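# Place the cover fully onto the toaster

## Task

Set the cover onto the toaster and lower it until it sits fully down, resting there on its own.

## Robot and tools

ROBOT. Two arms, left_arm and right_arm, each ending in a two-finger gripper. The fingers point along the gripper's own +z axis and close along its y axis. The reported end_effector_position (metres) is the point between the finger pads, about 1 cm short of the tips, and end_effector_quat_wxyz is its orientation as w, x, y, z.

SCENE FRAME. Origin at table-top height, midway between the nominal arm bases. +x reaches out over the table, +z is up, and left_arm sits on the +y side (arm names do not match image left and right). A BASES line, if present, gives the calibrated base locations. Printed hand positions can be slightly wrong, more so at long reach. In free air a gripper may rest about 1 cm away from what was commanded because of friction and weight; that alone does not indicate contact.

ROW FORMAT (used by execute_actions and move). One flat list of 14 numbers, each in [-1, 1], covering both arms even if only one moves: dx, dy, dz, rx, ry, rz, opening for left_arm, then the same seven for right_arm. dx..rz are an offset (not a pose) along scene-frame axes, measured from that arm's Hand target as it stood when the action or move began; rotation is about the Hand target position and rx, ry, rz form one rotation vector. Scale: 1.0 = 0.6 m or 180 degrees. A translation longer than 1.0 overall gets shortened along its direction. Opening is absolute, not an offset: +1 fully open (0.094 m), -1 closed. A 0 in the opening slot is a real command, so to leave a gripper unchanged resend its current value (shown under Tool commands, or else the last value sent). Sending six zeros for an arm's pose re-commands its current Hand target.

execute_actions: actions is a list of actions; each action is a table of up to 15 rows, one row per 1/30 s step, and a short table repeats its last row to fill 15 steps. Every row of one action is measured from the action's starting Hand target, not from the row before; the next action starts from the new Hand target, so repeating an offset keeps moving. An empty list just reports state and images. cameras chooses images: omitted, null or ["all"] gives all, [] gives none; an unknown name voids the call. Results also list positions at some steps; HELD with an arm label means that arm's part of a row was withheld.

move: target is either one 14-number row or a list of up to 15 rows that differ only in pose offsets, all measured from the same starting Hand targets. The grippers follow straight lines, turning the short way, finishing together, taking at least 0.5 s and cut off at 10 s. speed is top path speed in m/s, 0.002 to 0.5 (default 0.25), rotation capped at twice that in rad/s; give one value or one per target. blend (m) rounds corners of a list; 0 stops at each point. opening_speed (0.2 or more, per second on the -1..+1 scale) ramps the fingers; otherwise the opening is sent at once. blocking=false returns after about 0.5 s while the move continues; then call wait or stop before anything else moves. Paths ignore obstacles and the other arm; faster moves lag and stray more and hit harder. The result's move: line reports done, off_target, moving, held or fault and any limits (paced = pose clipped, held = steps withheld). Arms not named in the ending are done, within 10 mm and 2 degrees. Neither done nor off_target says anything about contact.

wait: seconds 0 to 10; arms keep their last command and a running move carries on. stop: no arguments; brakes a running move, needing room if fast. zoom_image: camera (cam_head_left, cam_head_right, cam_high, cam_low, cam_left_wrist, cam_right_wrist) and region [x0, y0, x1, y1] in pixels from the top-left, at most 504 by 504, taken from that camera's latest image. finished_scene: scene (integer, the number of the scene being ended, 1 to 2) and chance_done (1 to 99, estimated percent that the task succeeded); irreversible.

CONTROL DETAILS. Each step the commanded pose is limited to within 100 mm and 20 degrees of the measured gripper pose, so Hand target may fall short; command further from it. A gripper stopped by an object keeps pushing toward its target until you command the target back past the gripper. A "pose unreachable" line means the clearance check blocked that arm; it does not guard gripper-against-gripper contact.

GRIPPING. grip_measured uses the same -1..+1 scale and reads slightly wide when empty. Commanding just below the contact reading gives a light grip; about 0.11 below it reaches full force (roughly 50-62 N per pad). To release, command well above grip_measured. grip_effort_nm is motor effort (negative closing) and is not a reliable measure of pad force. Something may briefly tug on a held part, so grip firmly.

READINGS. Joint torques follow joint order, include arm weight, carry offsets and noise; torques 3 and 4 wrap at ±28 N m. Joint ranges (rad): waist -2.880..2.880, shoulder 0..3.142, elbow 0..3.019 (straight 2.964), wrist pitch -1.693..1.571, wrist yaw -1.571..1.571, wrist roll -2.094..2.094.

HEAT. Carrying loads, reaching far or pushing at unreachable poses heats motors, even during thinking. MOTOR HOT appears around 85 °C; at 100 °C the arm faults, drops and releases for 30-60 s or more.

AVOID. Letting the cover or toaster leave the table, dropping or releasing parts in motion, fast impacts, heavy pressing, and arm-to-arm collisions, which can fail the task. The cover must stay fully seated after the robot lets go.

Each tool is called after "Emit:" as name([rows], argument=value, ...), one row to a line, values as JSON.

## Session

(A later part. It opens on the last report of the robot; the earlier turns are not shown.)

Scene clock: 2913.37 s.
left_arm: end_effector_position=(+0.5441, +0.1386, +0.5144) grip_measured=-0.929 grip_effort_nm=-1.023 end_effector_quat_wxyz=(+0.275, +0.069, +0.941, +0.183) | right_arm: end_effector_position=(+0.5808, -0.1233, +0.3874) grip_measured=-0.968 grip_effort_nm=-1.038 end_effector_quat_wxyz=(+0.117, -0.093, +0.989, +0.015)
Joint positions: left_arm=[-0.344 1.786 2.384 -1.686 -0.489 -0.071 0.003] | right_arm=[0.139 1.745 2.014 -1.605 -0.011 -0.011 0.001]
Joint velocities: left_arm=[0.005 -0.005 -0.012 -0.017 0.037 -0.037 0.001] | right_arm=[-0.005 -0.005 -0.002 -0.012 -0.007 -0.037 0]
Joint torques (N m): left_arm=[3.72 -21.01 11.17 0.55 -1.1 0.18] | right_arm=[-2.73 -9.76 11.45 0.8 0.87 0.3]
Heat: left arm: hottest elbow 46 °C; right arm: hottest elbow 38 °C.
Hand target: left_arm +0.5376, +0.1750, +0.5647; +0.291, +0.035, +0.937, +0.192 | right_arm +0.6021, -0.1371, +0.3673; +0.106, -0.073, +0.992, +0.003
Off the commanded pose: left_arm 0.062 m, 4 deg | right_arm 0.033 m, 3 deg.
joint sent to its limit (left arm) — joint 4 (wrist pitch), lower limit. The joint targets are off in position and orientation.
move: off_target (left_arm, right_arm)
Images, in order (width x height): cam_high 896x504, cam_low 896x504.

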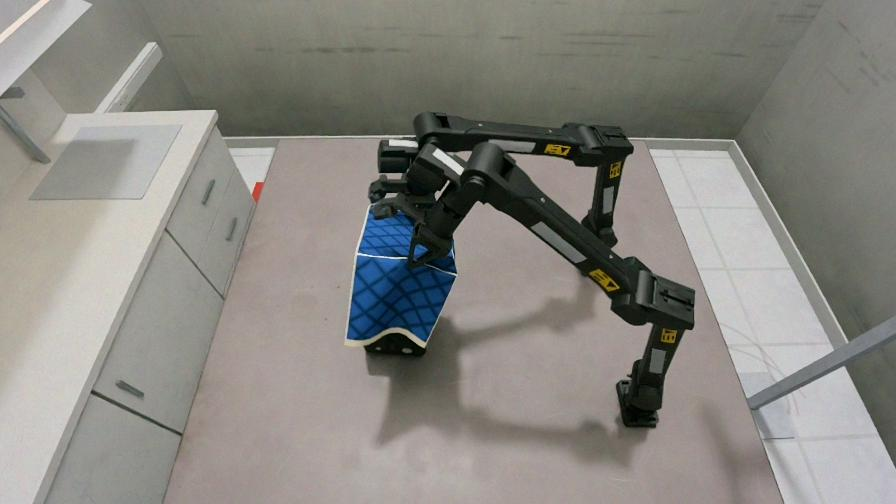

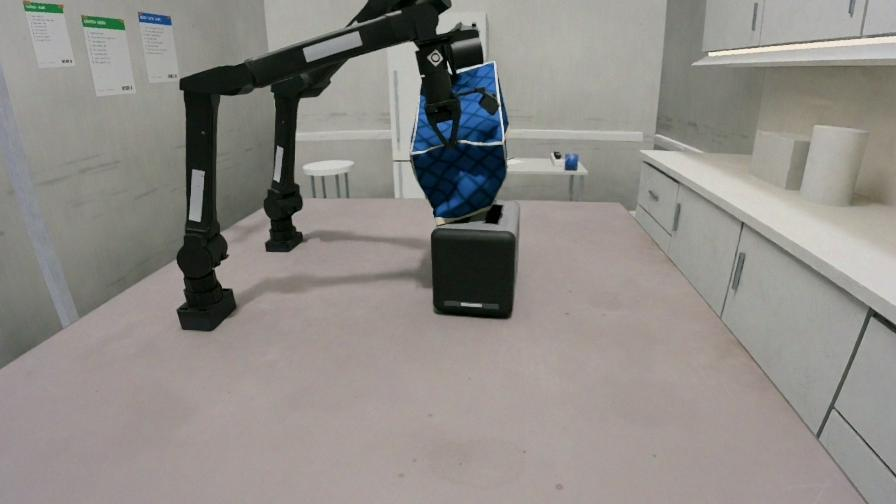

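Emit:
move([
  [0.03,0.06,-0.15,0,0.0,0,-0.98,0.0,0.0,0.15,0,0,0,-0.98],
  [0.05,0.06,-0.33,0,0.0,0,-0.98,0.0,0.0,0.18,0,-0.0,0,-0.98],
], speed=0.12, cameras=["cam_high","cam_low"])

Emit:
zoom_image(camera="cam_low", region=[330, 10, 600, 330])

Emit:
zoom_image(camera="cam_high", region=[300, 150, 520, 400])

Scene clock: 2925.90 s.
left_arm: end_effector_position=(+0.5666, +0.1754, +0.3579) grip_measured=-0.929 grip_effort_nm=-1.028 end_effector_quat_wxyz=(+0.292, +0.053, +0.939, +0.172) | right_arm: end_effector_position=(+0.5899, -0.1164, +0.4511) grip_measured=-0.968 grip_effort_nm=-1.038 end_effector_quat_wxyz=(+0.165, -0.095, +0.981, +0.024)
Joint positions: left_arm=[-0.262 1.614 1.704 -1.11 -0.441 -0.019 0.003] | right_arm=[0.145 1.771 2.209 -1.675 -0.02 -0.008 0.001]
Joint velocities: left_arm=[-0.024 -0.024 0.012 0.017 0.007 0.007 -0.001] | right_arm=[-0.015 0.005 0.002 0.007 0.037 0.007 0]
Joint torques (N m): left_arm=[3.9 -18.78 7.45 0.83 -0.98 0.28] | right_arm=[-3.19 -12.75 15.54 0.58 1.08 0.28]
Heat: left arm: hottest elbow 47 °C; right arm: hottest elbow 40 °C.
Hand target: left_arm +0.5667, +0.2146, +0.3668; +0.292, +0.035, +0.936, +0.192 | right_arm +0.6036, -0.1372, +0.4760; +0.106, -0.073, +0.992, +0.003
Off the commanded pose: left_arm 0.037 m, 3 deg | right_arm 0.034 m, 8 deg.
joint sent to its limit (right arm) — joint 4 (wrist pitch), lower limit. The joint targets are off in orientation, not in position.
move: off_target (left_arm, right_arm)
Images, in order (width x height): cam_high 896x504, cam_low 896x504.

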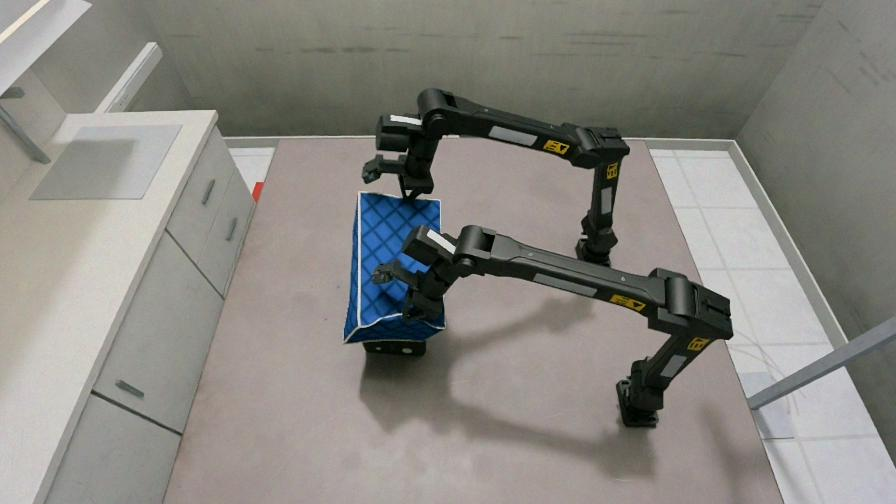

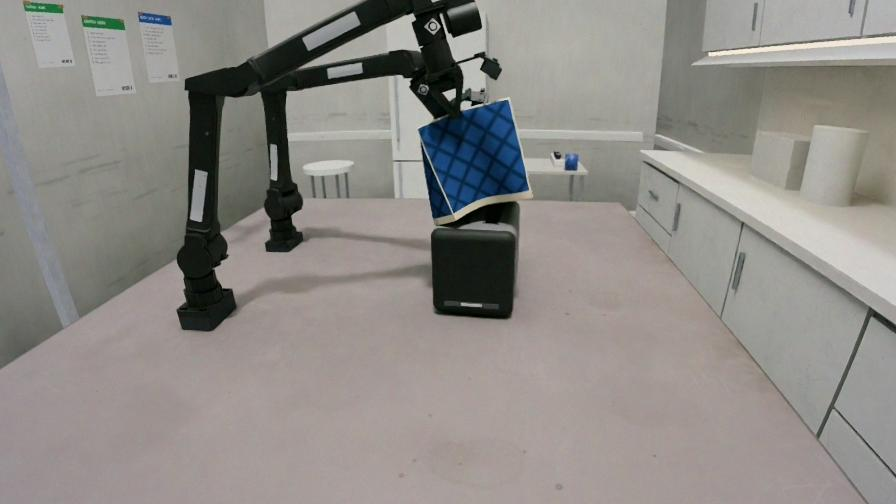

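Scaled by 1.575.

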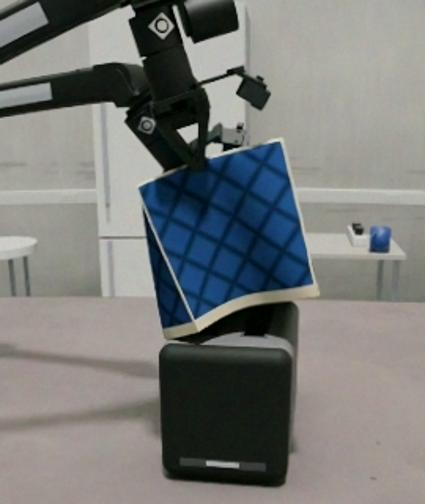

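Scaled by 2.016.

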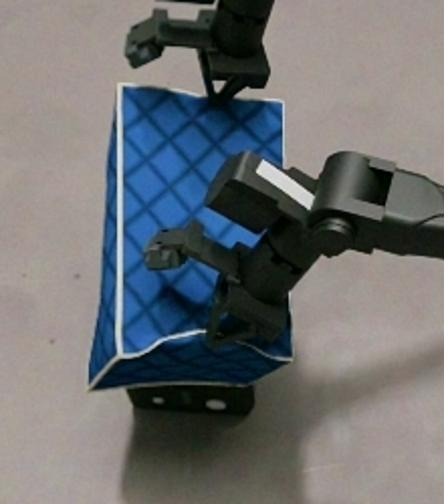

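Emit:
move([
  [-0.02,0.02,-0.03,0,0.0,0,-0.98,-0.02,-0.08,0.02,0,0,0,-0.98],
  [-0.02,0.02,-0.05,0,0.0,0,-0.98,-0.02,-0.1,-0.15,0,-0.0,0,-0.98],
], speed=0.12, cameras=["cam_high","cam_low"])

Emit:
zoom_image(camera="cam_low", region=[330, 10, 600, 330])

Emit:
zoom_image(camera="cam_high", region=[300, 150, 520, 400])

Scene clock: 2937.63 s.
left_arm: end_effector_position=(+0.5530, +0.1738, +0.3309) grip_measured=-0.929 grip_effort_nm=-1.023 end_effector_quat_wxyz=(+0.298, +0.062, +0.939, +0.158) | right_arm: end_effector_position=(+0.5831, -0.1327, +0.3857) grip_measured=-0.968 grip_effort_nm=-1.038 end_effector_quat_wxyz=(+0.100, -0.112, +0.988, +0.032)
Joint positions: left_arm=[-0.262 1.563 1.571 -1.009 -0.41 -0.003 0.003] | right_arm=[0.109 1.771 2.049 -1.645 -0.057 -0.074 0.001]
Joint velocities: left_arm=[-0.005 -0.015 -0.012 -0.002 0.007 -0.066 0.001] | right_arm=[-0.015 -0.005 -0.002 -0.032 0.022 -0.037 0]
Joint torques (N m): left_arm=[5.36 -17.44 7.56 0.65 -1.79 0.3] | right_arm=[-8.47 -14.62 7.97 0.81 1.9 -0.1]
Heat: left arm: hottest elbow 46 °C; right arm: hottest elbow 42 °C.
Hand target: left_arm +0.5547, +0.2271, +0.3369; +0.292, +0.035, +0.936, +0.192 | right_arm +0.5906, -0.1976, +0.3857; +0.105, -0.073, +0.992, +0.002
Off the commanded pose: left_arm 0.053 m, 5 deg | right_arm 0.065 m, 6 deg.
move: off_target (left_arm, right_arm)
Images, in order (width x height): cam_high 896x504, cam_low 896x504.

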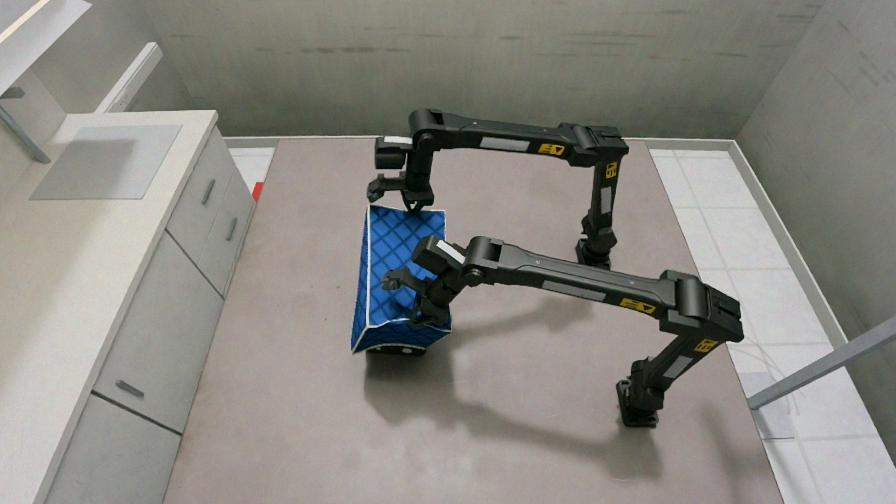

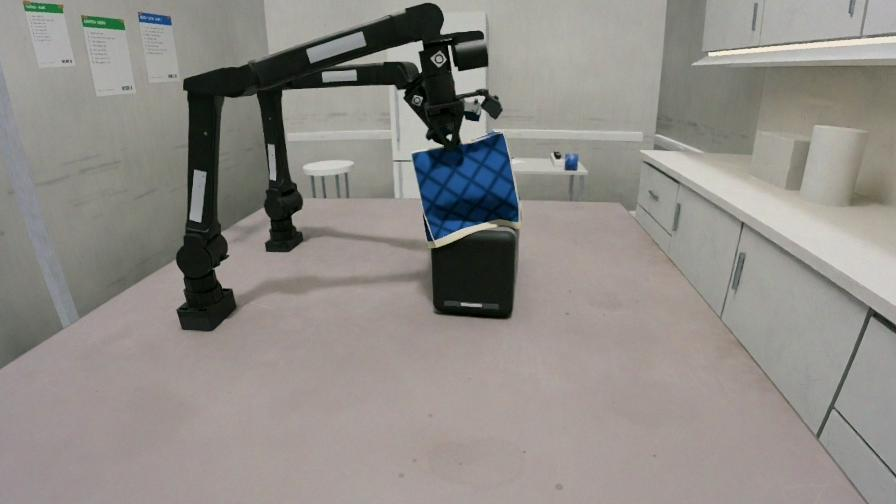

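Scaled by 1.575.

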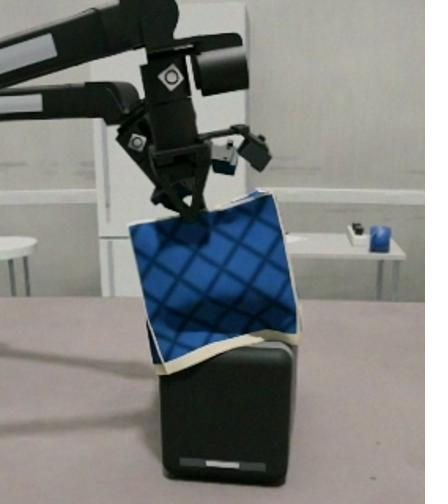

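Scaled by 2.016.

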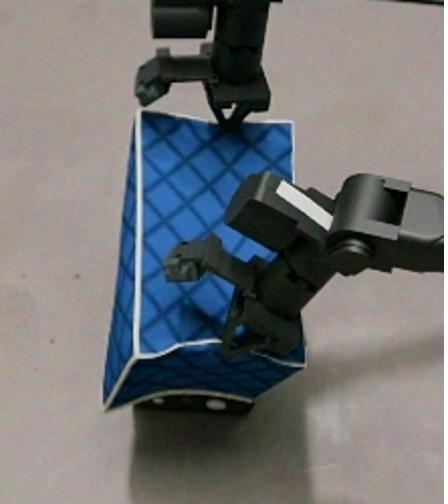

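Emit:
move([
  [-0.0,0.0,0.0,0,0.0,0,-0.98,0.0,-0.03,-0.03,0,0,0,-0.98],
  [0.0,-0.03,-0.05,0,0.0,0,-0.98,0.02,-0.05,-0.12,0,-0.0,0,-0.98],
], speed=0.1, cameras=["cam_head_left","cam_high","cam_low"])

Emit:
zoom_image(camera="cam_low", region=[330, 10, 600, 330])

Emit:
zoom_image(camera="cam_high", region=[300, 150, 520, 400])

Scene clock: 2946.77 s.
left_arm: end_effector_position=(+0.5496, +0.1552, +0.3056) grip_measured=-0.929 grip_effort_nm=-1.028 end_effector_quat_wxyz=(+0.302, +0.071, +0.939, +0.150) | right_arm: end_effector_position=(+0.5921, -0.1568, +0.3264) grip_measured=-0.968 grip_effort_nm=-1.038 end_effector_quat_wxyz=(+0.109, -0.117, +0.987, +0.034)
Joint positions: left_arm=[-0.293 1.563 1.505 -0.941 -0.408 -0.017 0.003] | right_arm=[0.062 1.742 1.848 -1.46 -0.071 -0.129 0.001]
Joint velocities: left_arm=[-0.015 -0.005 -0.007 -0.007 -0.066 -0.022 0] | right_arm=[0.005 -0.015 -0.007 0.007 0.007 0.051 0]
Joint torques (N m): left_arm=[5.07 -16.44 7.62 0.54 -2.53 0.16] | right_arm=[-8.94 -13.22 7.75 1.1 2.04 -0.09]
Heat: left arm: hottest elbow 45 °C; right arm: hottest elbow 41 °C.
Hand target: left_arm +0.5545, +0.2098, +0.3067; +0.292, +0.034, +0.936, +0.192 | right_arm +0.6017, -0.2276, +0.3134; +0.105, -0.073, +0.992, +0.001
Off the commanded pose: left_arm 0.054 m, 6 deg | right_arm 0.073 m, 6 deg.
move: off_target (left_arm, right_arm)
Images, in order (width x height): cam_head_left 896x504, cam_high 896x504, cam_low 896x504.

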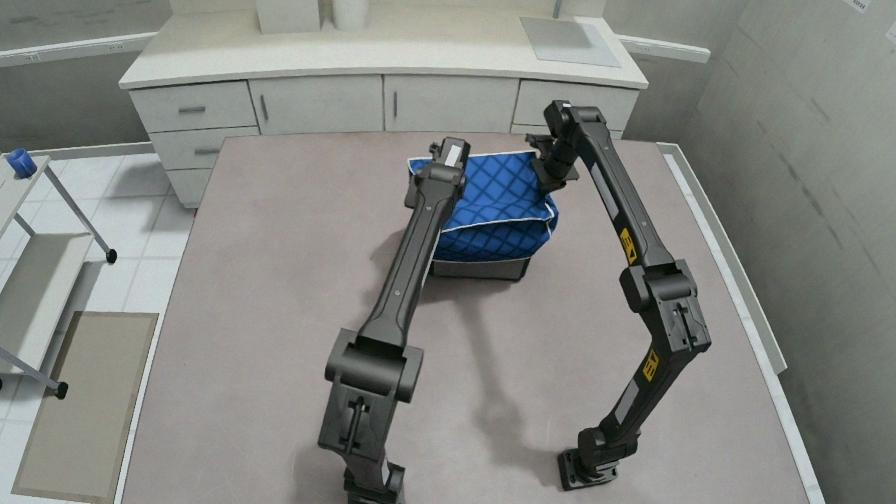

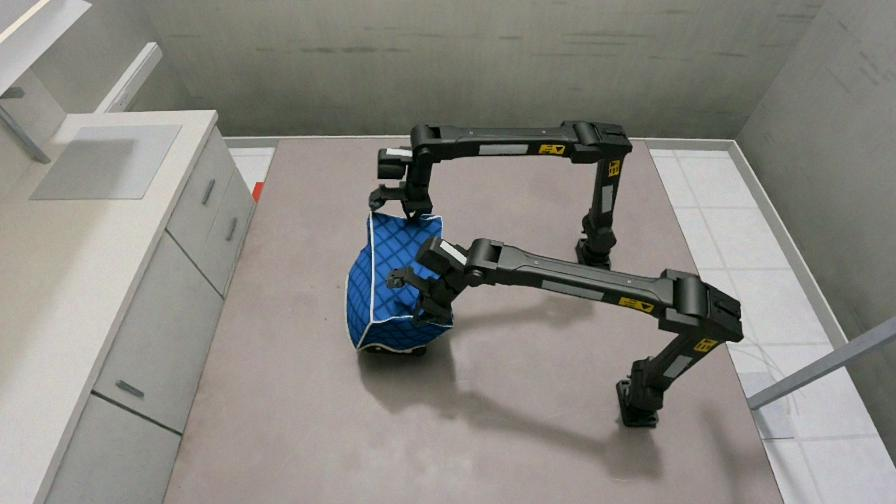

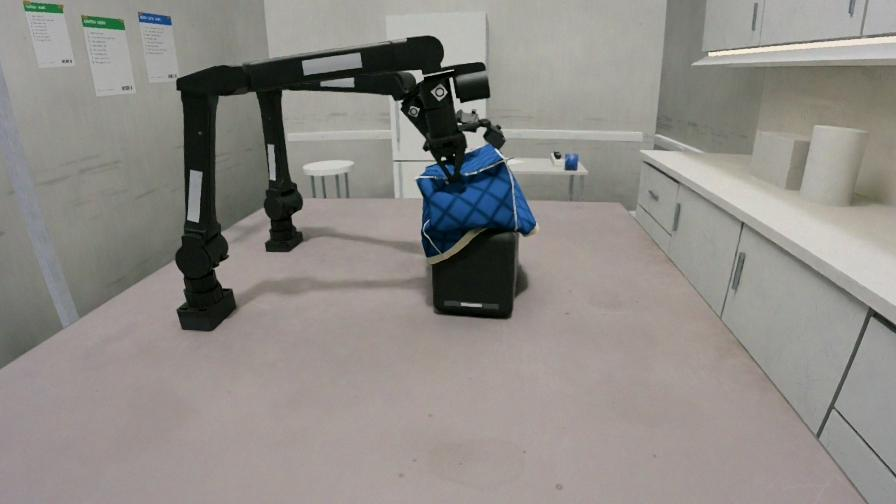

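Scaled by 1.575.

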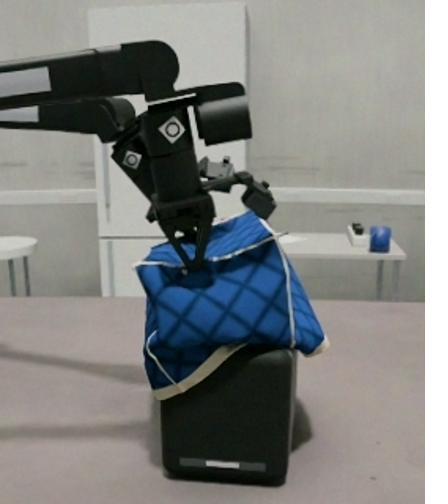

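Scaled by 2.016.

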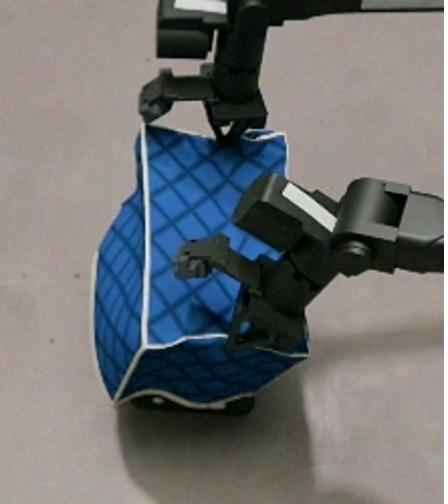

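Emit:
move([
  [-0.0,-0.02,0.0,0,0.0,0,-0.98,0.0,-0.04,0.13,0,0,0,-0.98],
  [0.0,-0.03,0.0,0,0.0,0,-0.98,-0.02,-0.06,0.13,0,-0.0,0,-0.98],
], speed=0.1, cameras=["cam_head_left","cam_high","cam_low"])

Emit:
zoom_image(camera="cam_low", region=[330, 10, 600, 330])

Scene clock: 2954.63 s.
left_arm: end_effector_position=(+0.5455, +0.1363, +0.3067) grip_measured=-0.929 grip_effort_nm=-1.028 end_effector_quat_wxyz=(+0.308, +0.072, +0.937, +0.149) | right_arm: end_effector_position=(+0.5755, -0.1762, +0.3740) grip_measured=-0.968 grip_effort_nm=-1.033 end_effector_quat_wxyz=(+0.088, -0.128, +0.987, +0.042)
Joint positions: left_arm=[-0.331 1.563 1.505 -0.941 -0.428 -0.046 0.003] | right_arm=[0.023 1.746 1.986 -1.64 -0.095 -0.189 0.001]
Joint velocities: left_arm=[-0.015 -0.005 -0.002 -0.007 0.022 -0.022 -0.001] | right_arm=[0.005 -0.015 0.002 -0.012 -0.037 -0.066 -0.002]
Joint torques (N m): left_arm=[5.71 -15.09 8.59 -0.25 -2.42 0.09] | right_arm=[-11.11 -13.22 13.81 0.12 2.61 -0.1]
Heat: left arm: hottest elbow 44 °C; right arm: hottest elbow 41 °C.
Hand target: left_arm +0.5545, +0.1918, +0.3063; +0.291, +0.035, +0.936, +0.192 | right_arm +0.5910, -0.2638, +0.3918; +0.105, -0.073, +0.992, +0.000
Off the commanded pose: left_arm 0.056 m, 7 deg | right_arm 0.090 m, 8 deg.
move: off_target (left_arm, right_arm)
Images, in order (width x height): cam_head_left 896x504, cam_high 896x504, cam_low 896x504.

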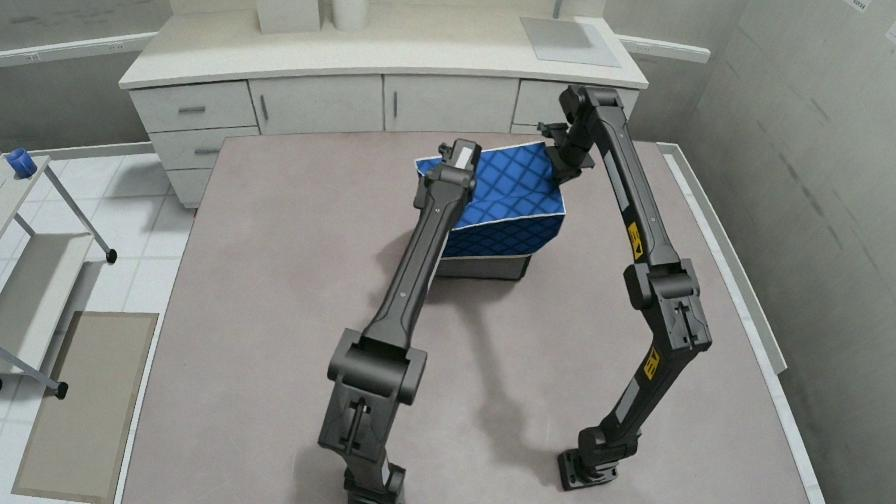

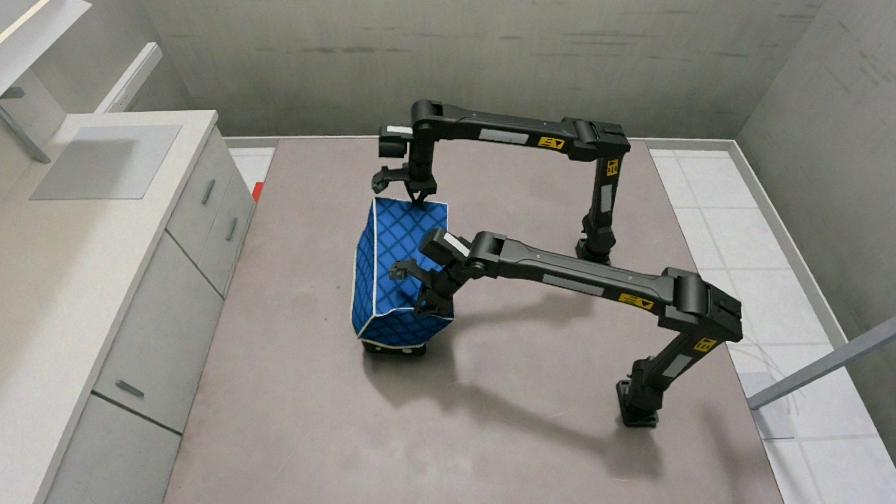

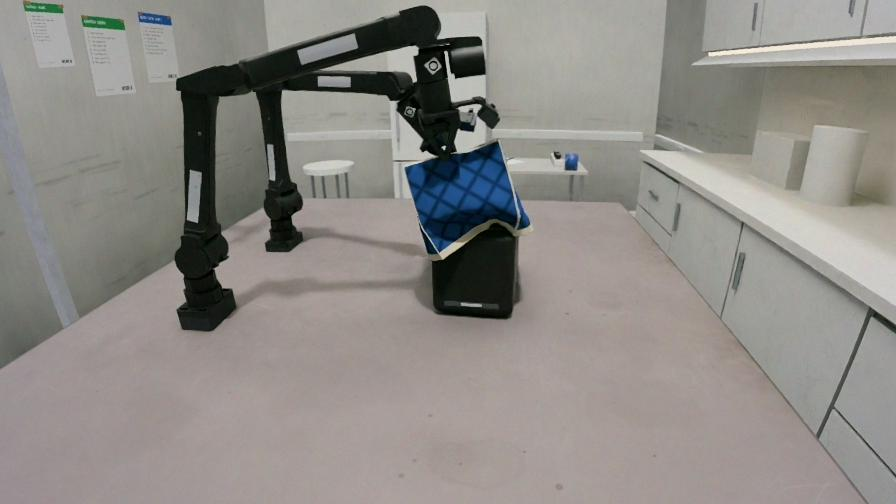

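Scaled by 1.575.

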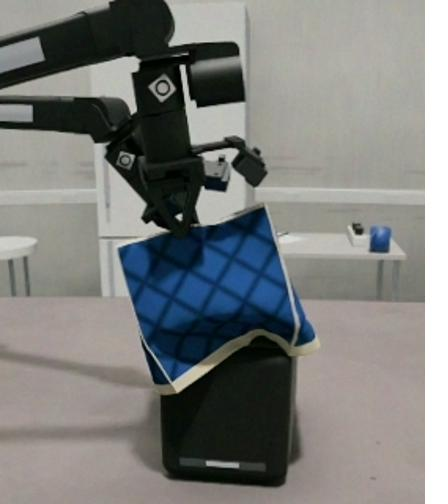

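Emit:
move([
  [-0.0,0.0,0.0,0,0.0,0,-0.98,0.03,-0.04,0.0,0,0,0,-0.98],
  [0.0,0.0,-0.0,0,0.0,0,-0.98,0.05,-0.04,-0.16,0,-0.0,0,-0.98],
], speed=0.1, cameras=["cam_high","cam_low"])

Emit:
zoom_image(camera="cam_low", region=[330, 10, 600, 330])

Scene clock: 2961.50 s.
left_arm: end_effector_position=(+0.5454, +0.1300, +0.3024) grip_measured=-0.929 grip_effort_nm=-1.028 end_effector_quat_wxyz=(+0.306, +0.074, +0.938, +0.146) | right_arm: end_effector_position=(+0.6044, -0.1876, +0.3212) grip_measured=-0.968 grip_effort_nm=-1.043 end_effector_quat_wxyz=(+0.114, -0.135, +0.983, +0.042)
Joint positions: left_arm=[-0.34 1.57 1.505 -0.941 -0.424 -0.053 0.003] | right_arm=[-0.002 1.765 1.865 -1.45 -0.106 -0.226 0.001]
Joint velocities: left_arm=[-0.005 -0.015 -0.002 0.012 -0.051 0.081 0] | right_arm=[-0.005 -0.015 -0.002 0.007 0.037 0.022 0]
Joint torques (N m): left_arm=[6.24 -16.09 8.7 -0.27 -2.6 0.14] | right_arm=[-11.46 -12.22 7.71 1.47 2.66 -0.03]
Heat: left arm: hottest elbow 43 °C; right arm: hottest elbow 41 °C.
Hand target: left_arm +0.5545, +0.1919, +0.3063; +0.291, +0.034, +0.936, +0.192 | right_arm +0.6191, -0.2832, +0.2962; +0.105, -0.074, +0.992, +0.000
Off the commanded pose: left_arm 0.063 m, 7 deg | right_arm 0.105 m, 9 deg; position clipped.
move: off_target (left_arm, right_arm); limits=paced
Images, in order (width x height): cam_high 896x504, cam_low 896x504.

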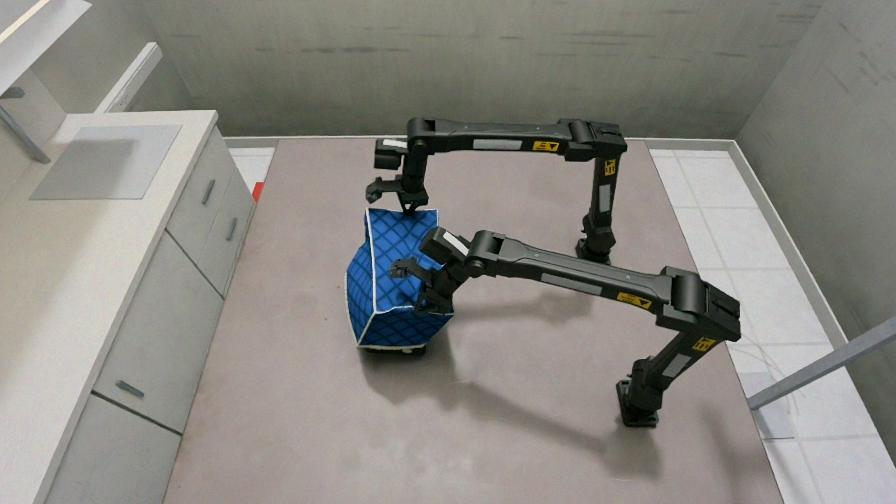

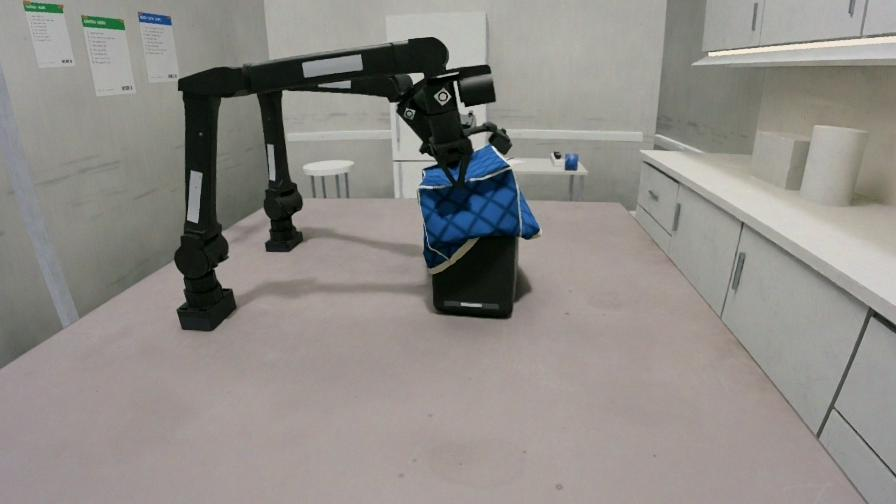

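Scaled by 1.575.

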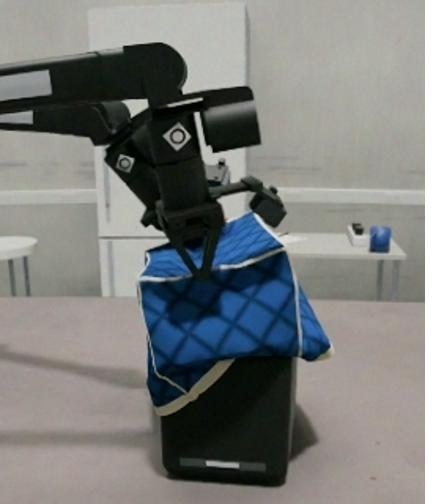

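Emit:
move([
  [0.05,0.0,0.03,0,0.0,-0.05,-0.98,-0.03,0.0,0.16,0,0,-0.1,-0.98],
  [0.05,-0.03,0.03,0,0.0,-0.05,-0.98,-0.06,-0.05,0.18,0,-0.0,-0.1,-0.98],
], speed=0.1, cameras=["cam_high","cam_low"])

Emit:
zoom_image(camera="cam_low", region=[330, 10, 600, 330])

Emit:
zoom_image(camera="cam_high", region=[300, 150, 520, 400])

Scene clock: 2972.83 s.
left_arm: end_effector_position=(+0.5634, +0.1129, +0.3264) grip_measured=-0.929 grip_effort_nm=-1.028 end_effector_quat_wxyz=(+0.322, +0.146, +0.927, +0.123) | right_arm: end_effector_position=(+0.5806, -0.2038, +0.3714) grip_measured=-0.968 grip_effort_nm=-1.028 end_effector_quat_wxyz=(+0.078, +0.009, +0.997, +0.025)
Joint positions: left_arm=[-0.334 1.587 1.576 -0.93 -0.337 0.094 0.003] | right_arm=[-0.01 1.765 2.007 -1.655 -0.044 0.049 0.001]
Joint velocities: left_arm=[-0.005 -0.005 -0.007 -0.002 -0.066 -0.037 0.001] | right_arm=[-0.005 -0.015 0.012 -0.032 -0.066 -0.051 0.001]
Joint torques (N m): left_arm=[6.24 -14.39 10.06 0.06 -2.42 0.21] | right_arm=[-11.75 -15.09 13.34 -0.14 2.94 0.22]
Heat: left arm: hottest elbow 43 °C; right arm: hottest elbow 41 °C.
Hand target: left_arm +0.5845, +0.1735, +0.3243; +0.305, +0.108, +0.931, +0.169 | right_arm +0.5841, -0.2996, +0.4004; +0.104, +0.082, +0.991, -0.017
Off the commanded pose: left_arm 0.065 m, 7 deg | right_arm 0.114 m, 10 deg; position clipped.
move: off_target (left_arm, right_arm); limits=paced
Images, in order (width x height): cam_high 896x504, cam_low 896x504.

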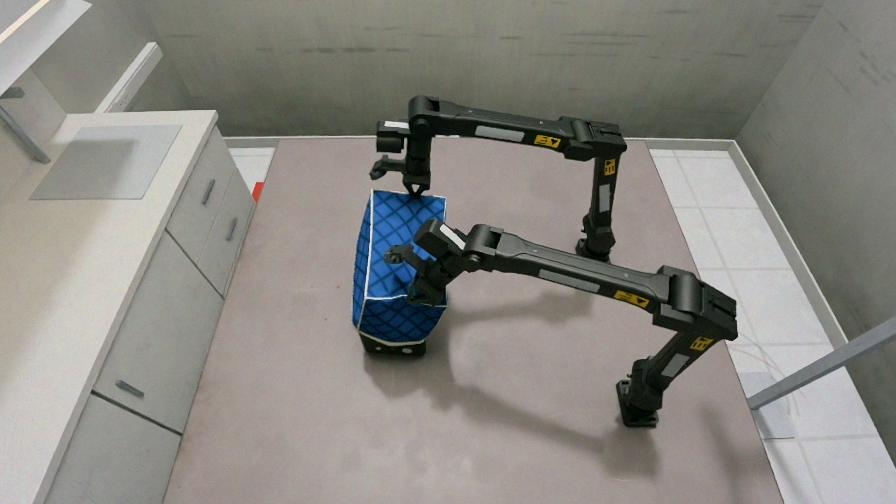

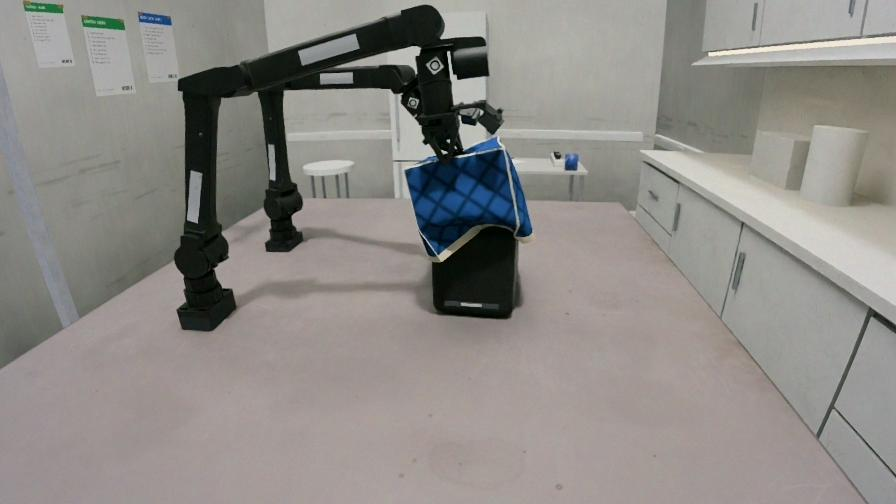

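Scaled by 1.575.

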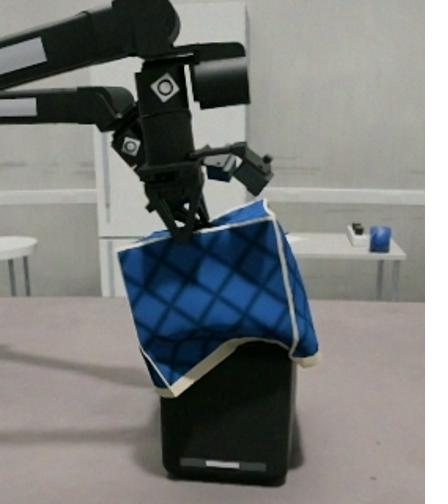

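Scaled by 2.016.

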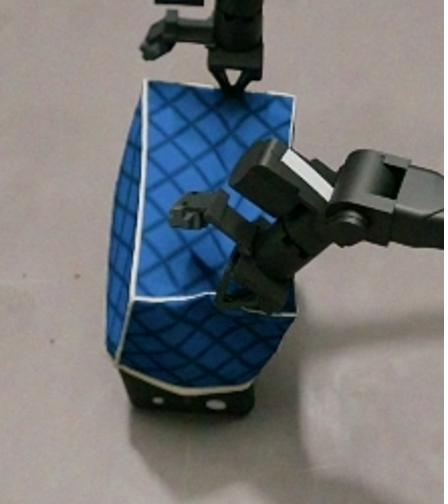

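Emit:
move([
  [0.0,-0.06,-0.03,0,0.0,0,-0.98,0.0,-0.03,0.09,0,0,0,-0.98],
  [0.0,-0.08,-0.05,0,0.0,0,-0.98,0.0,-0.05,0.09,0,-0.0,0,-0.98],
], speed=0.1, cameras=["cam_high","cam_low"])

Emit:
zoom_image(camera="cam_low", region=[330, 10, 600, 330])

Emit:
zoom_image(camera="cam_high", region=[300, 150, 520, 400])

Scene clock: 2979.63 s.
left_arm: end_effector_position=(+0.5680, +0.1007, +0.3173) grip_measured=-0.929 grip_effort_nm=-1.023 end_effector_quat_wxyz=(+0.326, +0.126, +0.926, +0.143) | right_arm: end_effector_position=(+0.5803, -0.2083, +0.3742) grip_measured=-0.968 grip_effort_nm=-1.048 end_effector_quat_wxyz=(+0.079, +0.019, +0.997, +0.021)
Joint positions: left_arm=[-0.369 1.616 1.581 -0.915 -0.41 0.04 0.003] | right_arm=[-0.015 1.765 2.015 -1.662 -0.035 0.063 0.001]
Joint velocities: left_arm=[-0.005 0.005 0.002 -0.017 0.007 -0.022 0] | right_arm=[-0.015 -0.005 -0.007 -0.007 -0.022 -0.007 0]
Joint torques (N m): left_arm=[2.73 -13.04 8.46 0.68 -1.41 0.04] | right_arm=[-10.29 -16.38 16.16 -0.16 2.63 0.21]
Heat: left arm: hottest elbow 43 °C; right arm: hottest elbow 41 °C.
Hand target: left_arm +0.5844, +0.1263, +0.2934; +0.305, +0.108, +0.931, +0.169 | right_arm +0.5835, -0.2919, +0.4297; +0.104, +0.082, +0.991, -0.017
Off the commanded pose: left_arm 0.038 m, 4 deg | right_arm 0.146 m, 9 deg; position clipped.
joint sent to its limit (right arm) — joint 4 (wrist pitch), lower limit. The joint targets are off in position and orientation.
move: off_target (left_arm, right_arm); limits=paced
Images, in order (width x height): cam_high 896x504, cam_low 896x504.

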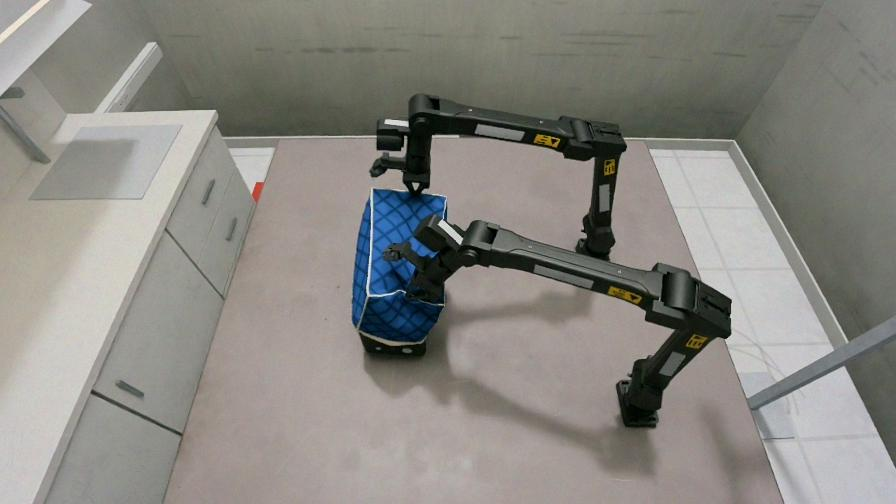

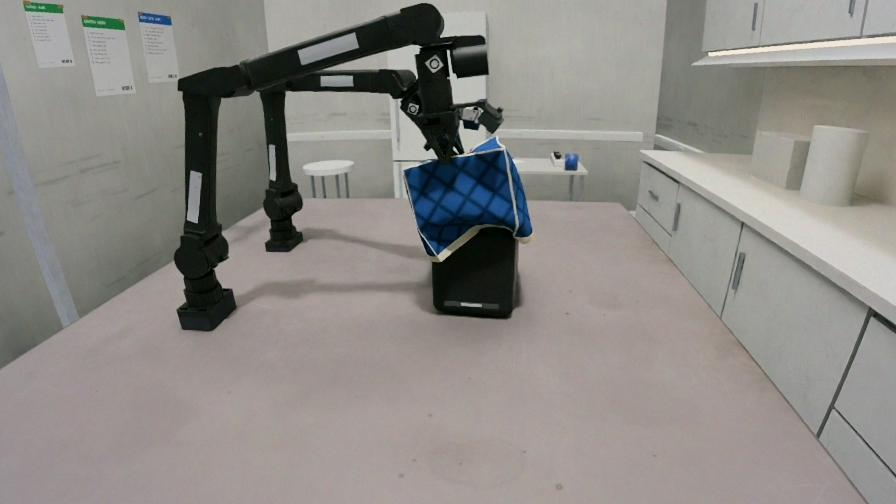

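Scaled by 1.575.

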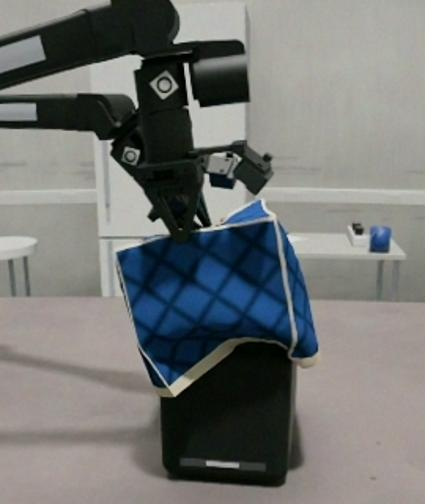

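Scaled by 2.016.

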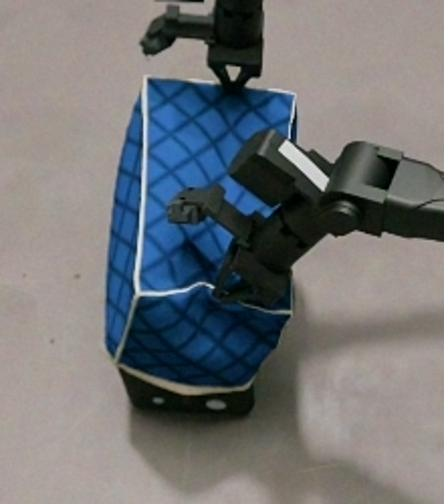

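Emit:
move([
  [0.0,-0.0,-0.03,0,0.0,0,-0.98,0.01,-0.02,-0.08,0,0.0,0,-0.98],
  [0.0,-0.06,-0.03,0,0.0,0,-0.98,0.02,-0.04,-0.15,0,-0.0,0,-0.98],
], speed=0.08, cameras=["cam_high","cam_low"])

Emit:
zoom_image(camera="cam_low", region=[330, 10, 600, 330])

Scene clock: 2997.50 s.
left_arm: end_effector_position=(+0.5727, +0.0711, +0.3004) grip_measured=-0.929 grip_effort_nm=-1.033 end_effector_quat_wxyz=(+0.333, +0.121, +0.924, +0.146) | right_arm: end_effector_position=(+0.5949, -0.2388, +0.3337) grip_measured=-0.968 grip_effort_nm=-1.038 end_effector_quat_wxyz=(+0.092, +0.034, +0.995, +0.018)
Joint positions: left_arm=[-0.419 1.657 1.583 -0.882 -0.449 -0.008 0.003] | right_arm=[-0.068 1.765 1.904 -1.525 -0.036 0.041 0.001]
Joint velocities: left_arm=[0.005 0.005 0.002 0.007 -0.007 -0.007 0] | right_arm=[-0.005 -0.024 0.007 -0.002 0.022 -0.022 0.001]
Joint torques (N m): left_arm=[2.08 -13.57 8.94 -0.23 -1.17 -0.08] | right_arm=[-9.58 -14.74 9.31 0.84 2.38 -0.03]
Heat: left arm: hottest elbow 44 °C; right arm: hottest elbow 41 °C.
Hand target: left_arm +0.5843, +0.0908, +0.2750; +0.304, +0.108, +0.931, +0.169 | right_arm +0.5943, -0.3159, +0.3392; +0.104, +0.082, +0.991, -0.018
Off the commanded pose: left_arm 0.034 m, 5 deg | right_arm 0.077 m, 7 deg.
move: off_target (left_arm, right_arm)
Images, in order (width x height): cam_high 896x504, cam_low 896x504.

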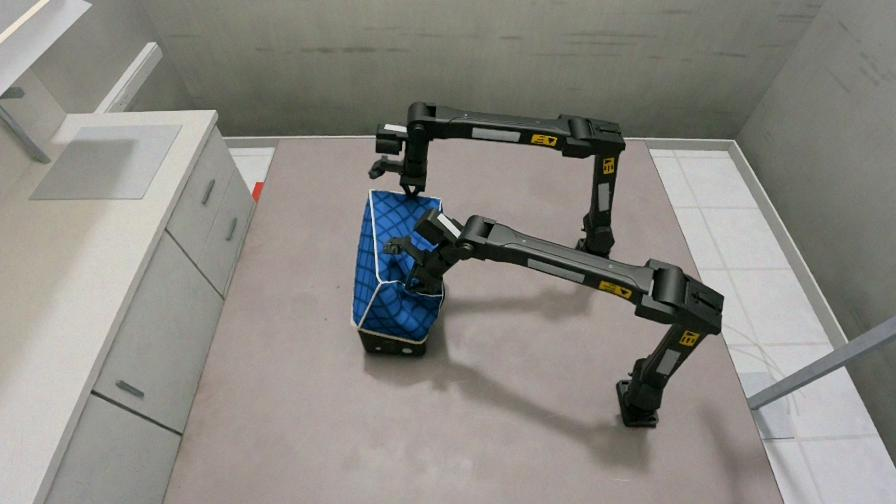

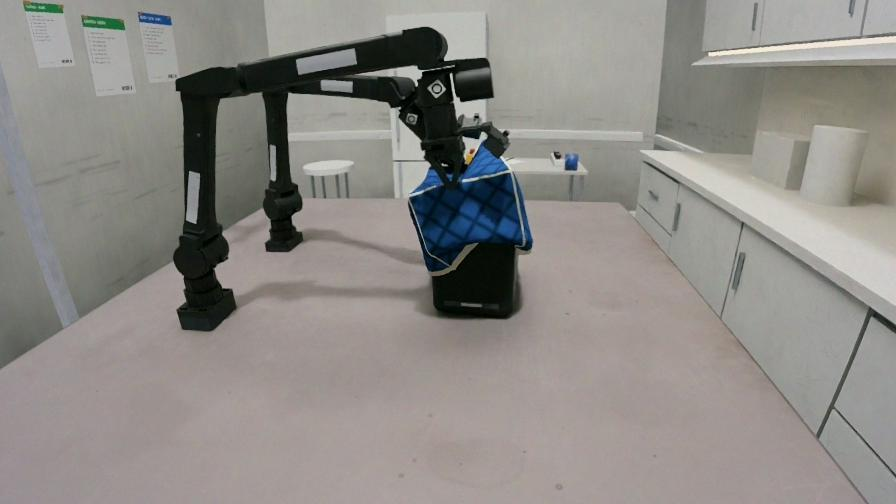

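Scaled by 1.575.

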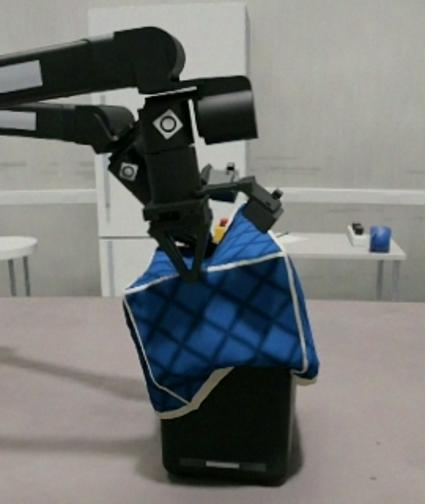

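Emit:
execute_actions(actions=[], cameras=["cam_low","cam_high","cam_right_wrist"])

Emit:
zoom_image(camera="cam_low", region=[330, 110, 600, 300])

Scene clock: 3008.33 s.
left_arm: end_effector_position=(+0.5727, +0.0711, +0.3004) grip_measured=-0.929 grip_effort_nm=-1.023 end_effector_quat_wxyz=(+0.333, +0.121, +0.924, +0.145) | right_arm: end_effector_position=(+0.5949, -0.2388, +0.3335) grip_measured=-0.968 grip_effort_nm=-1.038 end_effector_quat_wxyz=(+0.092, +0.034, +0.995, +0.018)
Joint positions: left_arm=[-0.419 1.657 1.583 -0.882 -0.449 -0.009 0.003] | right_arm=[-0.068 1.765 1.903 -1.524 -0.036 0.04 0.001]
Joint velocities: left_arm=[-0.005 -0.005 0.012 -0.007 -0.022 -0.066 0] | right_arm=[-0.015 -0.005 0.002 0.007 -0.007 -0.051 -0.001]
Joint torques (N m): left_arm=[1.9 -13.57 8.92 -0.12 -1.18 -0.05] | right_arm=[-9.58 -14.56 9.35 0.85 2.38 -0.05]
Heat: left arm: hottest elbow 44 °C; right arm: hottest elbow 41 °C.
Hand target: left_arm +0.5844, +0.0908, +0.2750; +0.305, +0.108, +0.931, +0.169 | right_arm +0.5943, -0.3159, +0.3392; +0.104, +0.082, +0.991, -0.018
Tool commands: left_gripper/opening=-0.98 right_gripper/opening=-0.98
Off the commanded pose: left_arm 0.034 m, 5 deg | right_arm 0.077 m, 7 deg.
Images, in order (width x height): cam_high 896x504, cam_low 896x504, cam_right_wrist 616x616.

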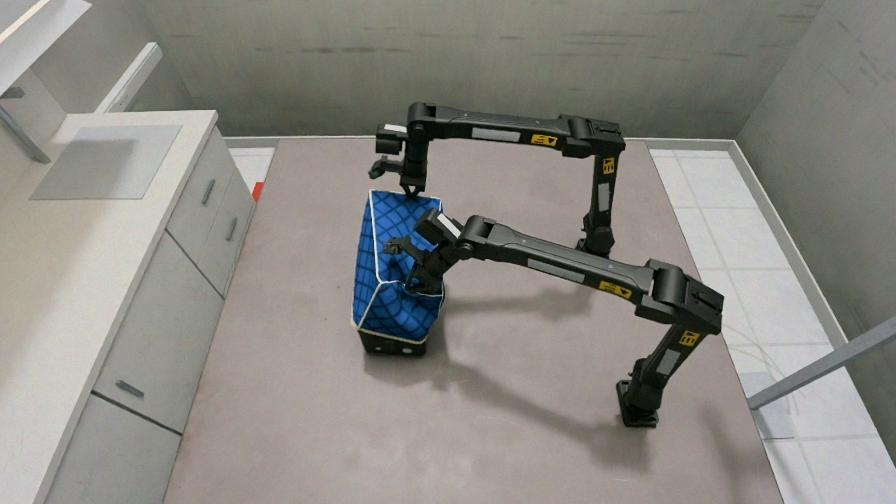

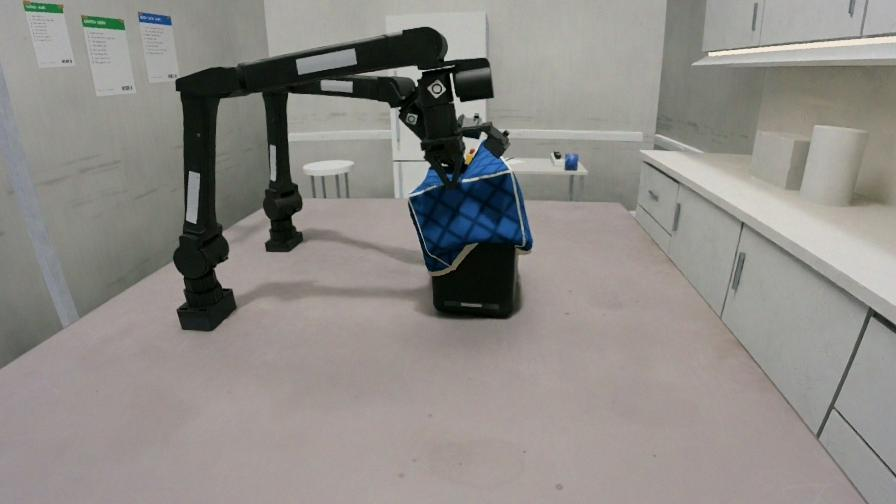

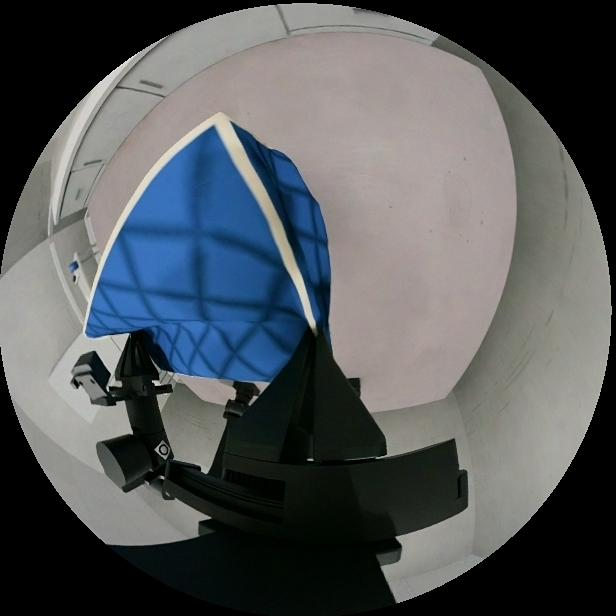

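Scaled by 1.867.

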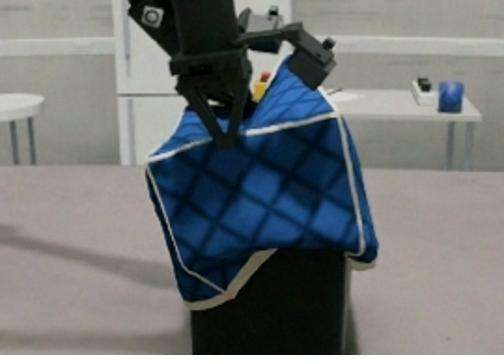

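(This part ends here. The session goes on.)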